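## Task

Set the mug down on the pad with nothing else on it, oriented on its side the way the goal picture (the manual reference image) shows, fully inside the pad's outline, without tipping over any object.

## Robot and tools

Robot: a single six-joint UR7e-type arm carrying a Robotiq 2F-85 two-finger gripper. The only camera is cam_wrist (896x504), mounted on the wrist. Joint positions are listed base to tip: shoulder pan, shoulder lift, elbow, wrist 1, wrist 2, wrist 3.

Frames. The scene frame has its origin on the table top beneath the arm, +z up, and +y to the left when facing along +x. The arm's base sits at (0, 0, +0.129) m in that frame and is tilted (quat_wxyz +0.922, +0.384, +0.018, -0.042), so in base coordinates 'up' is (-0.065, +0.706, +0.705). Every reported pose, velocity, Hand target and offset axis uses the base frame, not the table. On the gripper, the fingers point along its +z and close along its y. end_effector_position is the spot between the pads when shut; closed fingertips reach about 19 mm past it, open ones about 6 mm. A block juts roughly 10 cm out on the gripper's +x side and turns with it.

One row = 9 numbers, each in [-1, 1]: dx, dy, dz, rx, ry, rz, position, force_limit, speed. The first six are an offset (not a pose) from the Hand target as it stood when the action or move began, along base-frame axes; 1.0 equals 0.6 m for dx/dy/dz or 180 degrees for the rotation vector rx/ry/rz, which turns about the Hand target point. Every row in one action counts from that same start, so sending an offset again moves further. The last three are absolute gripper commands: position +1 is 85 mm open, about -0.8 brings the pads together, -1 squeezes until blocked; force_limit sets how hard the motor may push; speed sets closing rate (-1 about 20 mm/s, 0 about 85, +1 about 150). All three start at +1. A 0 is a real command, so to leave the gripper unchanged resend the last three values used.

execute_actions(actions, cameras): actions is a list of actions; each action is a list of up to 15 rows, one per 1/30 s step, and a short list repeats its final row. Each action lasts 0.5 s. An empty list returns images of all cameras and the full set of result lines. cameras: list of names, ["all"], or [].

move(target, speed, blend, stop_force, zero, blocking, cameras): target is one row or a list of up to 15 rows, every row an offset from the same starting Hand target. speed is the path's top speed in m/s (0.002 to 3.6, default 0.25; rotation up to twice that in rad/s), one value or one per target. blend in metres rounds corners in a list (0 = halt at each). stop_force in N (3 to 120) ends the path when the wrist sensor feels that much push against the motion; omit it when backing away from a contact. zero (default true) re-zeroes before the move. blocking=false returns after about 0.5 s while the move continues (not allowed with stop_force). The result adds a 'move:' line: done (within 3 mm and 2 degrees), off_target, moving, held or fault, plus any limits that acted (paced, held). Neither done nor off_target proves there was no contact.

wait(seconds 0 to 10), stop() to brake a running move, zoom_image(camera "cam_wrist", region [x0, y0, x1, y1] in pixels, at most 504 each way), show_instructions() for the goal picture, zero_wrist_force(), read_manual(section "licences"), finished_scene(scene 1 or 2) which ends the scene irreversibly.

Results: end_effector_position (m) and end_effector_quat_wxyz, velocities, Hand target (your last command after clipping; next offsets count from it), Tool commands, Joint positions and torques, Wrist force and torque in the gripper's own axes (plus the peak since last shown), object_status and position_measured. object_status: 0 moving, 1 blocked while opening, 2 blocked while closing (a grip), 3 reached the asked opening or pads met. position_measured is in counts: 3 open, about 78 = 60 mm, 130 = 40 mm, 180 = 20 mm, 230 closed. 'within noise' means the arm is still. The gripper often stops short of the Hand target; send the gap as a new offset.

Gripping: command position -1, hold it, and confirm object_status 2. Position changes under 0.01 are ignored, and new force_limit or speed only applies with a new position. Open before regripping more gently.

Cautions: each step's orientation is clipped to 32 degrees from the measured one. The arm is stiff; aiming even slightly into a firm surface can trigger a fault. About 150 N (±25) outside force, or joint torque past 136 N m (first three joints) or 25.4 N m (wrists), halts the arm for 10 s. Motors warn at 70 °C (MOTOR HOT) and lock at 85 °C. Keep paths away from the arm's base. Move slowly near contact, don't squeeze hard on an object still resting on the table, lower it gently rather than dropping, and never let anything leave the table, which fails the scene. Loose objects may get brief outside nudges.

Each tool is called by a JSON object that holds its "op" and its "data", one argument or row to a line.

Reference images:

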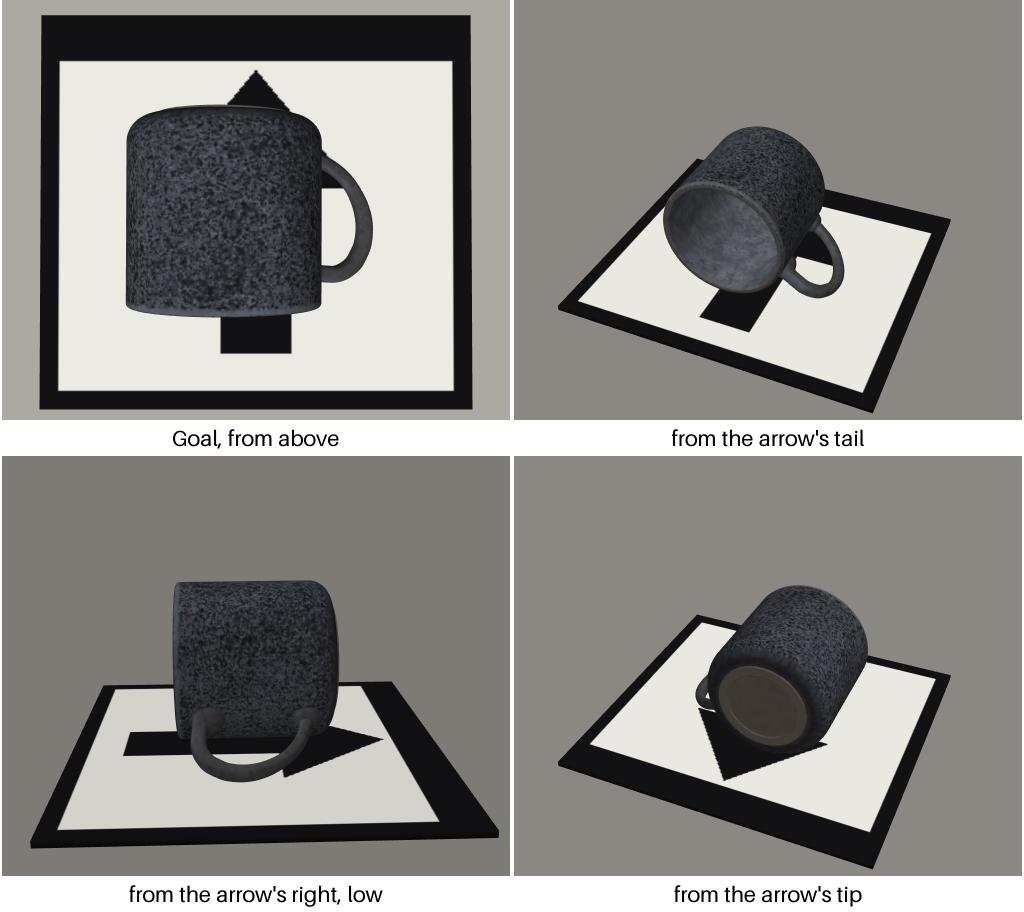

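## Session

{"op": "execute_actions", "data": {
  "actions": []
}}

{"op": "show_instructions", "data": {

}}

Scene clock: 0.00 s.
end_effector_position=(+0.3513, +0.2806, +0.0020) position_measured=3 object_status=3 end_effector_quat_wxyz=(-0.209, -0.434, +0.774, -0.411)
Joint positions: [0.736 -0.95 1.788 -1.67 -2.25 -0.015]
Joint velocities: within noise
Joint torques (N m): no reading
Wrist force (N): no reading
Wrist torque (N m): no reading
Wrist force, peak (N): no reading
Hand target: +0.3513, +0.2806, +0.0020; -0.209, -0.434, +0.774, -0.411
Tool commands: gripper/position=+1.0 gripper/force_limit=+1.0 gripper/speed=+1.0

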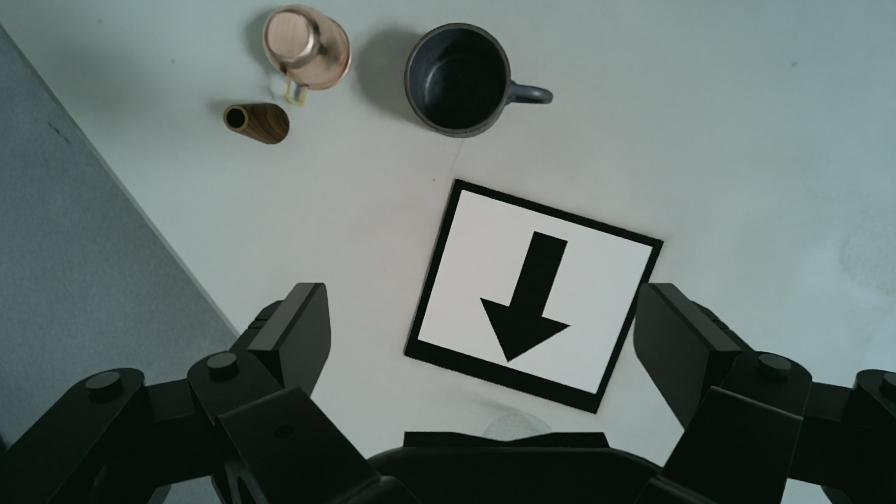

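Reference images for this scene: manual.

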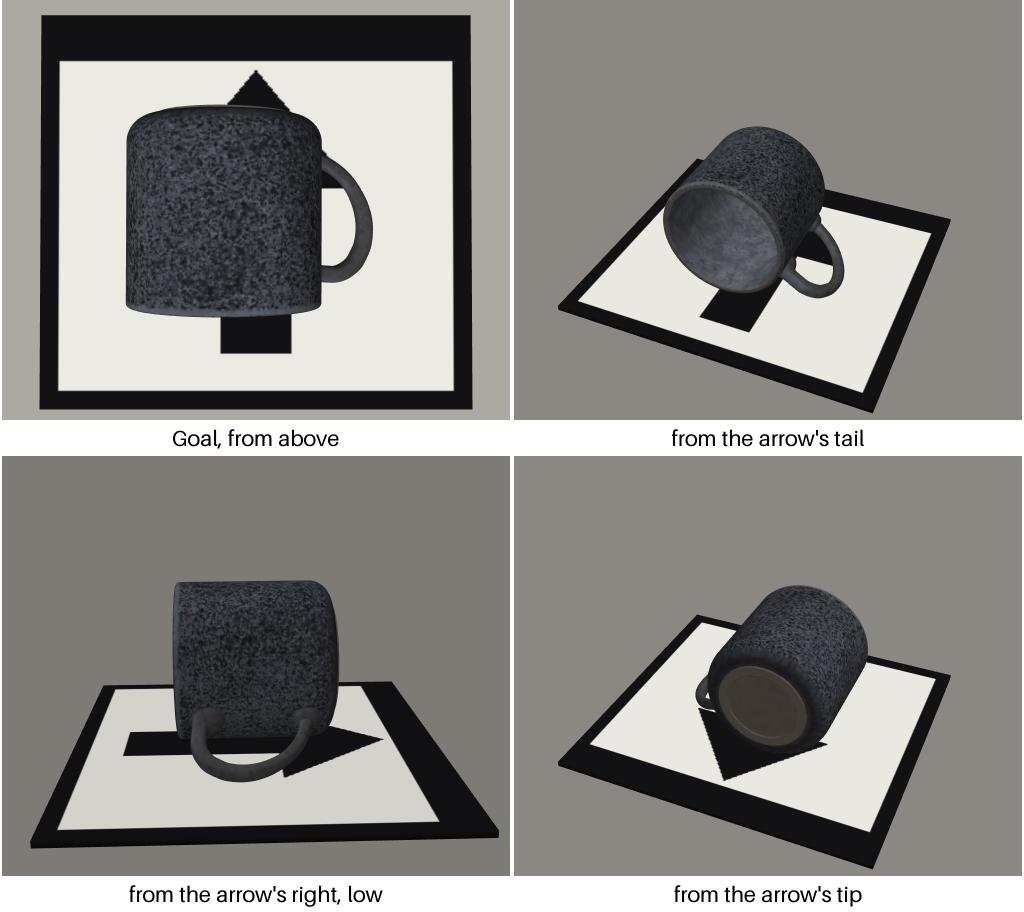

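{"op": "zoom_image", "data": {
  "camera": "cam_wrist",
  "region": [200, 0, 600, 220]
}}

Scaled by 1.260.

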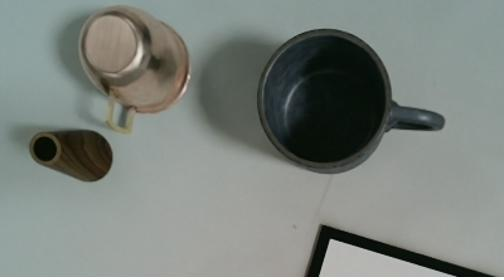

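{"op": "move", "data": {
  "target": [-0.1055, -0.4644, 0.0114, 0.3883, 0.0212, 0.1952, 1, 0, 0],
  "speed": 0.3,
  "cameras": ["all"]
}}

Scene clock: 105.03 s.
end_effector_position=(+0.2880, +0.0020, +0.0088) position_measured=3 object_status=3 end_effector_quat_wxyz=(-0.175, +0.686, -0.702, -0.072)
Joint positions: [-0.859 -1.84 2.742 -2.3 -1.229 -2.437]
Joint torques (N m): [0.13 -10.52 -9.62 1.46 3.78 -1.35]
Wrist force (N): [-1.2 1.7 1.4]
Wrist torque (N m): [0.43 0.04 0.22]
Wrist force, peak (N): [-1.2 1.7 1.7]
Hand target: +0.2880, +0.0019, +0.0088; -0.175, +0.686, -0.702, -0.072
Off the commanded pose: 0.000 m, 0 deg.
move: done

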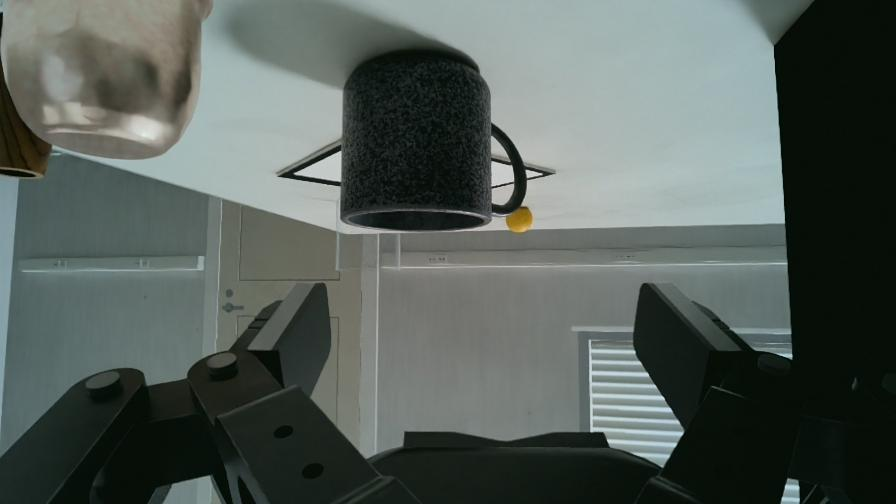

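{"op": "move", "data": {
  "target": [0.045, -0.0048, -0.0393, 0, 0, 0, 1, 0, 0],
  "speed": 0.15,
  "cameras": ["all"]
}}

Scene clock: 119.10 s.
end_effector_position=(+0.3150, -0.0009, -0.0147) position_measured=3 object_status=3 end_effector_quat_wxyz=(-0.176, +0.686, -0.702, -0.072) end_effector_velocity=(+0.001, +0.000, -0.001) end_effector_angular_velocity=(+0.000, +0.000, +0.001)
Joint positions: [-0.786 -1.617 2.712 -2.519 -1.217 -2.361]
Joint velocities: [0.002 0.005 -0.001 -0.004 0 0.001]
Joint torques (N m): [22.45 -11.94 -6.21 -1.84 2.94 1.66]
Wrist force (N): [-1.3 1.6 1.5]
Wrist torque (N m): [0.41 0.05 0.12]
Wrist force, peak (N): [-1.2 1.8 1.7]
Hand target: +0.3150, -0.0009, -0.0148; -0.175, +0.686, -0.702, -0.072
Off the commanded pose: 0.000 m, 0 deg.
move: done

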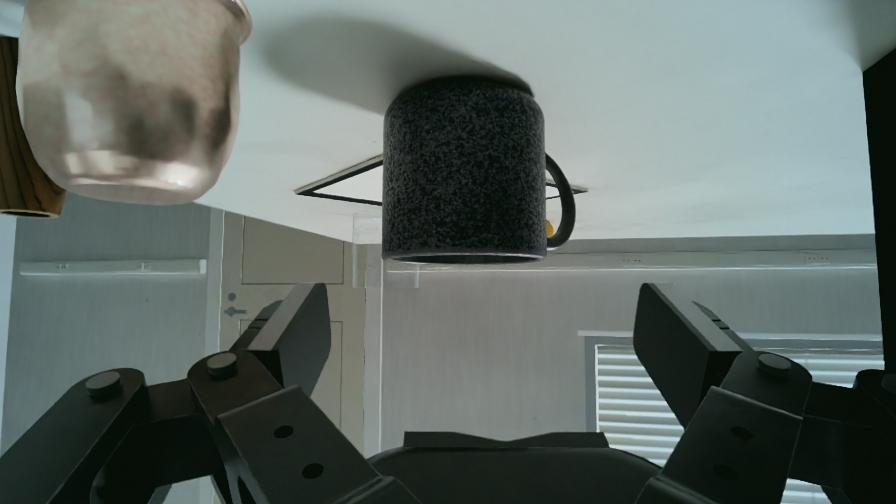

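{"op": "move", "data": {
  "target": [0.0257, 0.054, -0.1465, 0, 0, 0, 1, 0, 0],
  "speed": 0.05,
  "stop_force": 4,
  "cameras": ["all"]
}}

Scene clock: 128.27 s.
end_effector_position=(+0.3304, +0.0315, -0.1027) position_measured=3 object_status=3 end_effector_quat_wxyz=(-0.175, +0.686, -0.702, -0.072)
Joint positions: [-0.654 -1.074 2.735 -3.134 -1.201 -2.221]
Joint torques (N m): [28.04 -16.67 1.17 -2.11 4.05 1.82]
Wrist force (N): [-1.4 1.6 1.4]
Wrist torque (N m): [0.41 0.05 0.13]
Wrist force, peak (N): [-1.2 1.6 1.9]
Hand target: +0.3304, +0.0315, -0.1027; -0.175, +0.686, -0.702, -0.072
Off the commanded pose: 0.000 m, 0 deg.
move: done

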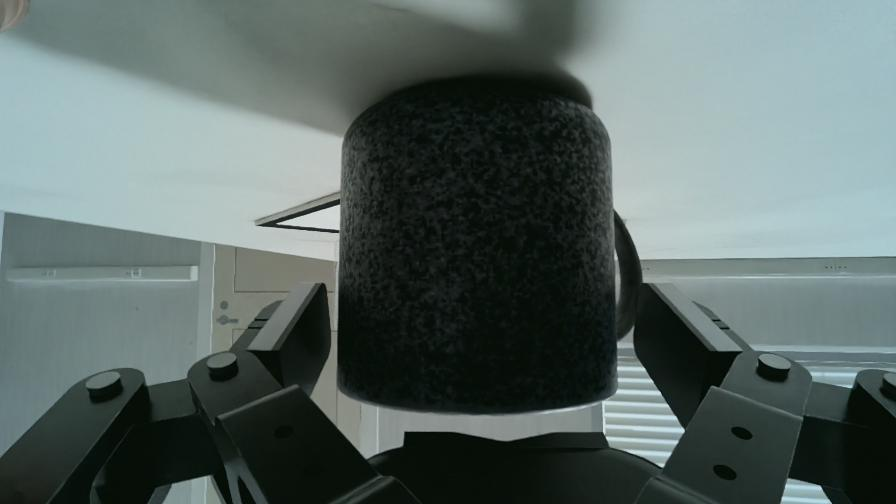

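{"op": "move", "data": {
  "target": [0.0032, 0.0022, -0.0059, 0, 0, 0, 1, 0, 0],
  "speed": 0.02,
  "stop_force": 3
}}

{"op": "execute_actions", "data": {
  "actions": [
    [[0,0,0,0,0,0,-1,-0.6,-1]],
    [[0,0,0,0,0,0,-1,-0.6,-1]],
    [[0,0,0,0,0,0,-1,-0.6,-1]]
  ],
  "cameras": ["all"]
}}

Scene clock: 134.57 s.
end_effector_position=(+0.3324, +0.0328, -0.1062) position_measured=3 object_status=3 end_effector_quat_wxyz=(-0.175, +0.686, -0.702, -0.072)
Joint positions: [-0.646 -1.052 2.729 -3.153 -1.201 -2.212]
Joint torques (N m): [28.42 -16.56 1.53 -2.01 4.29 1.71]
Wrist force (N): [-1.2 1.5 1.3]
Wrist torque (N m): [0.41 0.03 0.12]
Wrist force, peak (N): [-1.4 1.7 1.5]
Hand target: +0.3324, +0.0328, -0.1062; -0.175, +0.686, -0.702, -0.072
Off the commanded pose: 0.000 m, 0 deg.
move: done

Scene clock: 136.27 s.
end_effector_position=(+0.3324, +0.0328, -0.1062) position_measured=34 object_status=2 end_effector_quat_wxyz=(-0.175, +0.686, -0.702, -0.072)
Joint positions: [-0.646 -1.052 2.729 -3.153 -1.201 -2.212]
Joint torques (N m): [20.53 -18.36 2.53 -0.62 -1.9 1.25]
Wrist force (N): [-10.7 1.4 -4.6]
Wrist torque (N m): [0.34 0.24 0.18]
Wrist force, peak (N): [-10.8 1.5 -4.7]
Hand target: +0.3324, +0.0328, -0.1062; -0.175, +0.686, -0.702, -0.072
Off the commanded pose: 0.000 m, 0 deg.

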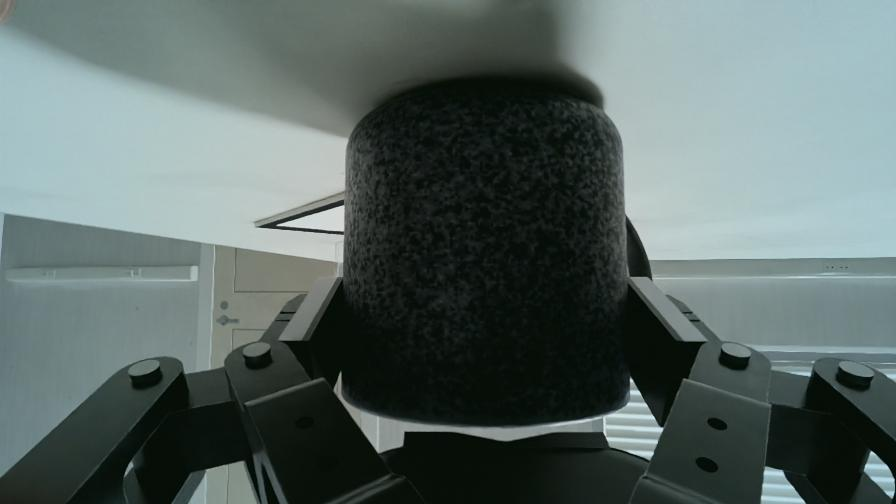

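{"op": "move", "data": {
  "target": [-0.0065, 0.0707, 0.0704, 0, 0, 0, -1, -0.6, -1],
  "speed": 0.08,
  "cameras": ["all"]
}}

Scene clock: 139.07 s.
end_effector_position=(+0.3285, +0.0752, -0.0641) position_measured=34 object_status=2 end_effector_quat_wxyz=(-0.176, +0.686, -0.702, -0.072)
Joint positions: [-0.52 -1.278 2.756 -3.004 -1.192 -2.077]
Joint torques (N m): [27.75 -27.05 -3.42 0.73 -0.05 1.64]
Wrist force (N): [1.2 1.4 2.6]
Wrist torque (N m): [0.40 -0.02 0.12]
Wrist force, peak (N): [-10.9 1.3 -4.9]
Hand target: +0.3285, +0.0752, -0.0640; -0.175, +0.686, -0.702, -0.072
Off the commanded pose: 0.000 m, 0 deg.
move: done

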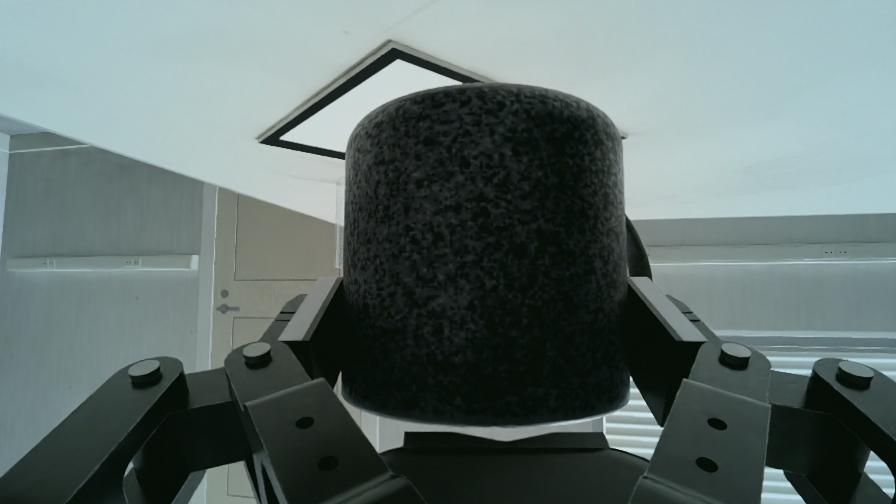

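{"op": "move", "data": {
  "target": [0.0205, 0.2957, -0.142, -0.3471, 0.0224, 0.7841, -1, -0.6, -1],
  "speed": 0.28,
  "cameras": ["all"]
}}

Scene clock: 163.30 s.
end_effector_position=(+0.3408, +0.2526, -0.1492) position_measured=34 object_status=2 end_effector_quat_wxyz=(+0.314, +0.845, +0.423, +0.087)
Joint positions: [0.697 -0.719 2.295 -3.177 -2.234 -3.384]
Joint torques (N m): [26.63 -17.51 -3.41 -4.55 -2.01 -1.13]
Wrist force (N): [-1.0 0.6 1.7]
Wrist torque (N m): [0.12 0.03 -0.08]
Wrist force, peak (N): [1.2 1.5 2.9]
Hand target: +0.3408, +0.2526, -0.1492; +0.314, +0.845, +0.423, +0.087
Off the commanded pose: 0.000 m, 0 deg.
move: done

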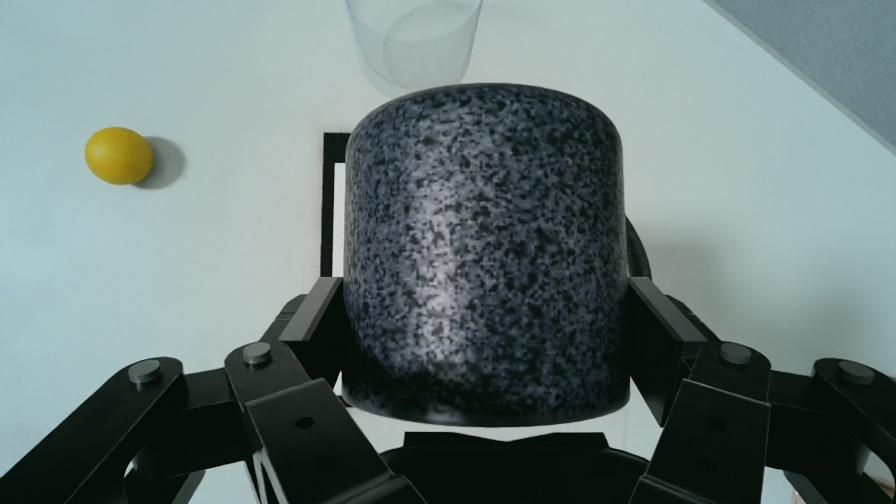

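{"op": "move", "data": {
  "target": [0.0219, -0.1464, -0.1468, 0, 0, 0, -1, -0.6, -1],
  "speed": 0.12,
  "cameras": ["all"]
}}

{"op": "move", "data": {
  "target": [0.0033, -0.0353, -0.0352, 0, 0, 0, -1, -0.6, -1],
  "speed": 0.01,
  "stop_force": 3,
  "cameras": ["all"]
}}

Scene clock: 171.53 s.
end_effector_position=(+0.3539, +0.1648, -0.2372) position_measured=34 object_status=2 end_effector_quat_wxyz=(+0.314, +0.845, +0.423, +0.087) end_effector_velocity=(+0.000, +0.000, +0.000) end_effector_angular_velocity=(+0.001, -0.002, +0.002)
Joint positions: [0.488 -0.356 2.306 -3.71 -2.211 -3.646]
Joint velocities: [0 0.002 0 -0.005 0 -0.002]
Joint torques (N m): [11.72 -22.02 -11.82 -4.13 3 -1.25]
Wrist force (N): [-0.9 0.6 1.8]
Wrist torque (N m): [0.10 -0.01 -0.06]
Wrist force, peak (N): [-1.3 0.6 3.0]
Hand target: +0.3539, +0.1648, -0.2373; +0.314, +0.845, +0.423, +0.087
Off the commanded pose: 0.000 m, 0 deg.
move: done

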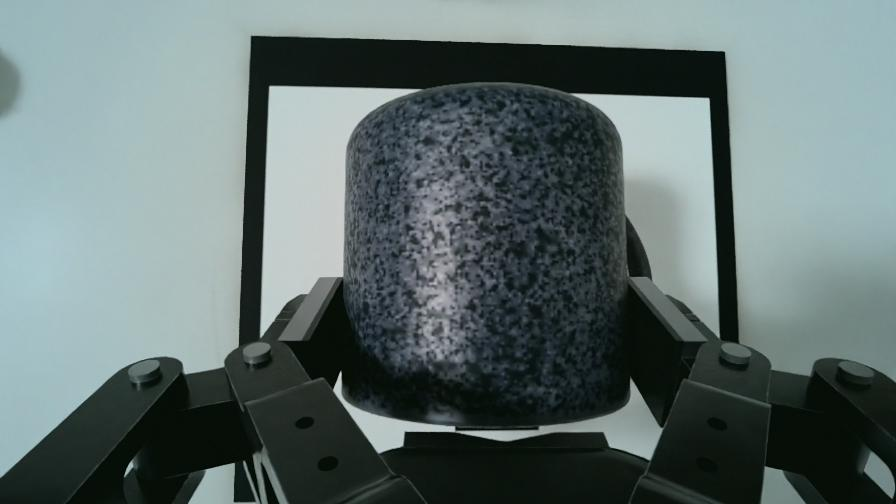

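Scene clock: 173.77 s.
end_effector_position=(+0.3546, +0.1576, -0.2444) position_measured=34 object_status=2 end_effector_quat_wxyz=(+0.314, +0.845, +0.423, +0.087)
Joint positions: [0.468 -0.325 2.301 -3.75 -2.207 -3.669]
Joint torques (N m): [30.64 -34.69 8.07 -0.85 -1.94 1.96]
Wrist force (N): [0.3 0.6 -1.3]
Wrist torque (N m): [0.10 0.02 -0.12]
Wrist force, peak (N): [0.8 0.6 -6.5]
Hand target: +0.3546, +0.1576, -0.2444; +0.314, +0.845, +0.423, +0.087 (not the last commanded pose)
Off the commanded pose: 0.020 m, 0 deg.
move: contact

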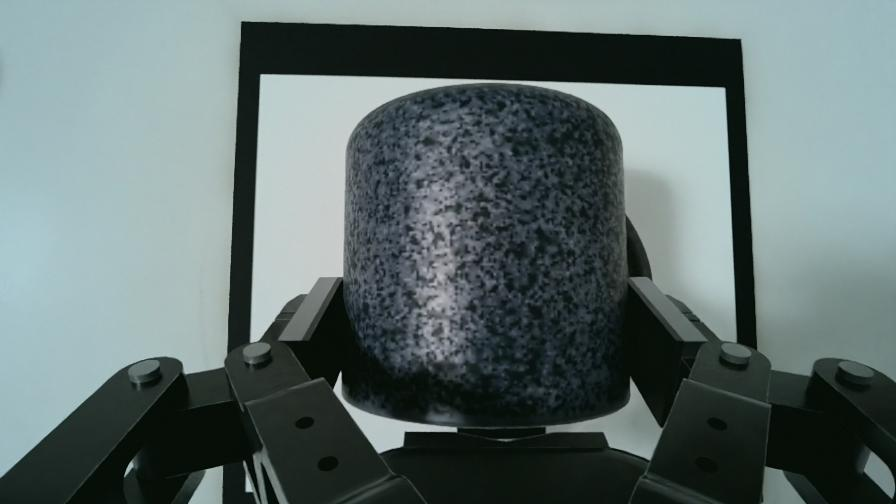

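{"op": "move", "data": {
  "target": [0.0005, -0.0059, -0.0059, 0, 0, 0, -1, -0.6, -1],
  "speed": 0.006,
  "stop_force": 5,
  "cameras": ["all"]
}}

Scene clock: 177.03 s.
end_effector_position=(+0.3545, +0.1573, -0.2447) position_measured=34 object_status=2 end_effector_quat_wxyz=(+0.314, +0.845, +0.423, +0.087)
Joint positions: [0.468 -0.324 2.301 -3.752 -2.207 -3.67]
Joint torques (N m): [29.27 -32.12 8.25 -0.42 -0.17 1.78]
Wrist force (N): [1.7 0.9 -6.8]
Wrist torque (N m): [0.12 0.02 -0.08]
Wrist force, peak (N): [2.6 1.0 -9.1]
Hand target: +0.3545, +0.1573, -0.2446; +0.314, +0.845, +0.423, +0.087 (not the last commanded pose)
Off the commanded pose: 0.005 m, 0 deg.
move: contact

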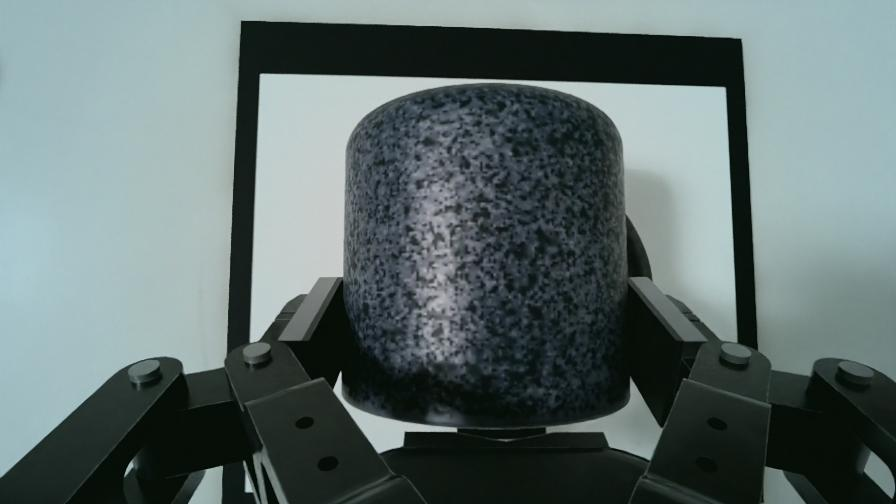

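{"op": "execute_actions", "data": {
  "actions": [
    [[0,0.0006,0.0006,0,0,0,-1,-0.6,-1]],
    [[0,0,0,0,0,0,0.88,-0.6,-1]],
    [[0,0,0,0,0,0,0.88,-0.6,-1]]
  ],
  "cameras": ["all"]
}}

Scene clock: 181.13 s.
end_effector_position=(+0.3545, +0.1577, -0.2443) position_measured=18 object_status=3 end_effector_quat_wxyz=(+0.314, +0.845, +0.423, +0.087)
Joint positions: [0.469 -0.326 2.301 -3.75 -2.207 -3.669]
Joint torques (N m): [28.98 -34.65 7.02 -1.31 -0.8 1.68]
Wrist force (N): [0.1 0.9 0.2]
Wrist torque (N m): [0.12 0.03 -0.14]
Wrist force, peak (N): [1.8 1.1 -7.1]
Hand target: +0.3545, +0.1577, -0.2443; +0.314, +0.845, +0.423, +0.087
Off the commanded pose: 0.000 m, 0 deg.

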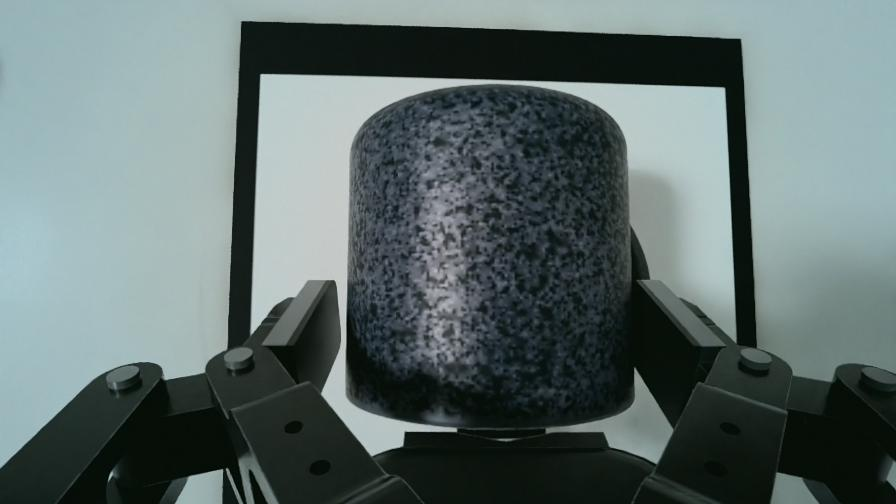

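{"op": "execute_actions", "data": {
  "actions": [
    [[0,0,0,0,0,0,1,-0.6,-1]]
  ],
  "cameras": ["all"]
}}

Scene clock: 182.70 s.
end_effector_position=(+0.3545, +0.1577, -0.2443) position_measured=3 object_status=3 end_effector_quat_wxyz=(+0.314, +0.845, +0.423, +0.087)
Joint positions: [0.469 -0.326 2.301 -3.75 -2.207 -3.669]
Joint torques (N m): [29.58 -34.02 3.3 -1.17 0.42 1.93]
Wrist force (N): [0.1 0.7 0.1]
Wrist torque (N m): [0.09 0.04 -0.14]
Wrist force, peak (N): [0.2 0.9 0.2]
Hand target: +0.3545, +0.1577, -0.2443; +0.314, +0.845, +0.423, +0.087
Off the commanded pose: 0.000 m, 0 deg.

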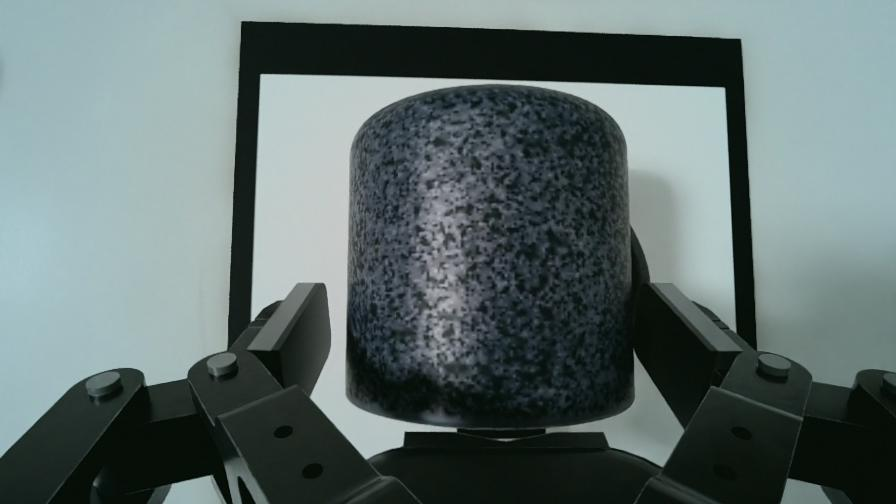

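{"op": "move", "data": {
  "target": [-0.083, 0.0912, 0.1575, 0, 0, 0, 1, -0.6, -1],
  "speed": 0.12,
  "cameras": ["all"]
}}

Scene clock: 185.87 s.
end_effector_position=(+0.3047, +0.2123, -0.1498) position_measured=3 object_status=3 end_effector_quat_wxyz=(+0.314, +0.845, +0.423, +0.087)
Joint positions: [0.675 -0.695 2.432 -3.355 -2.233 -3.411]
Joint torques (N m): [22.93 -28.25 -19.13 -1.25 -2.24 1.67]
Wrist force (N): [-0.2 0.6 0.1]
Wrist torque (N m): [0.08 0.08 -0.14]
Wrist force, peak (N): [0.2 1.0 0.9]
Hand target: +0.3047, +0.2124, -0.1498; +0.314, +0.845, +0.423, +0.087
Off the commanded pose: 0.000 m, 0 deg.
move: done

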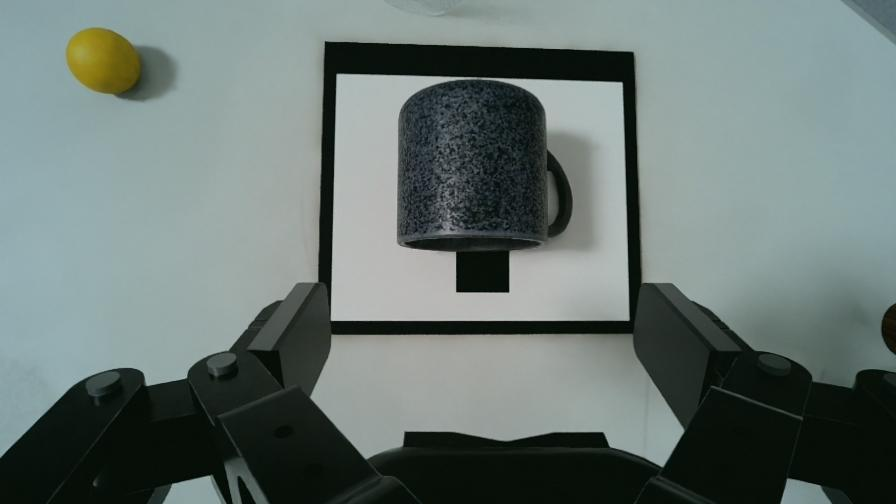

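{"op": "finished_scene", "data": {
  "scene": 2
}}

The scene is finished: the task was done.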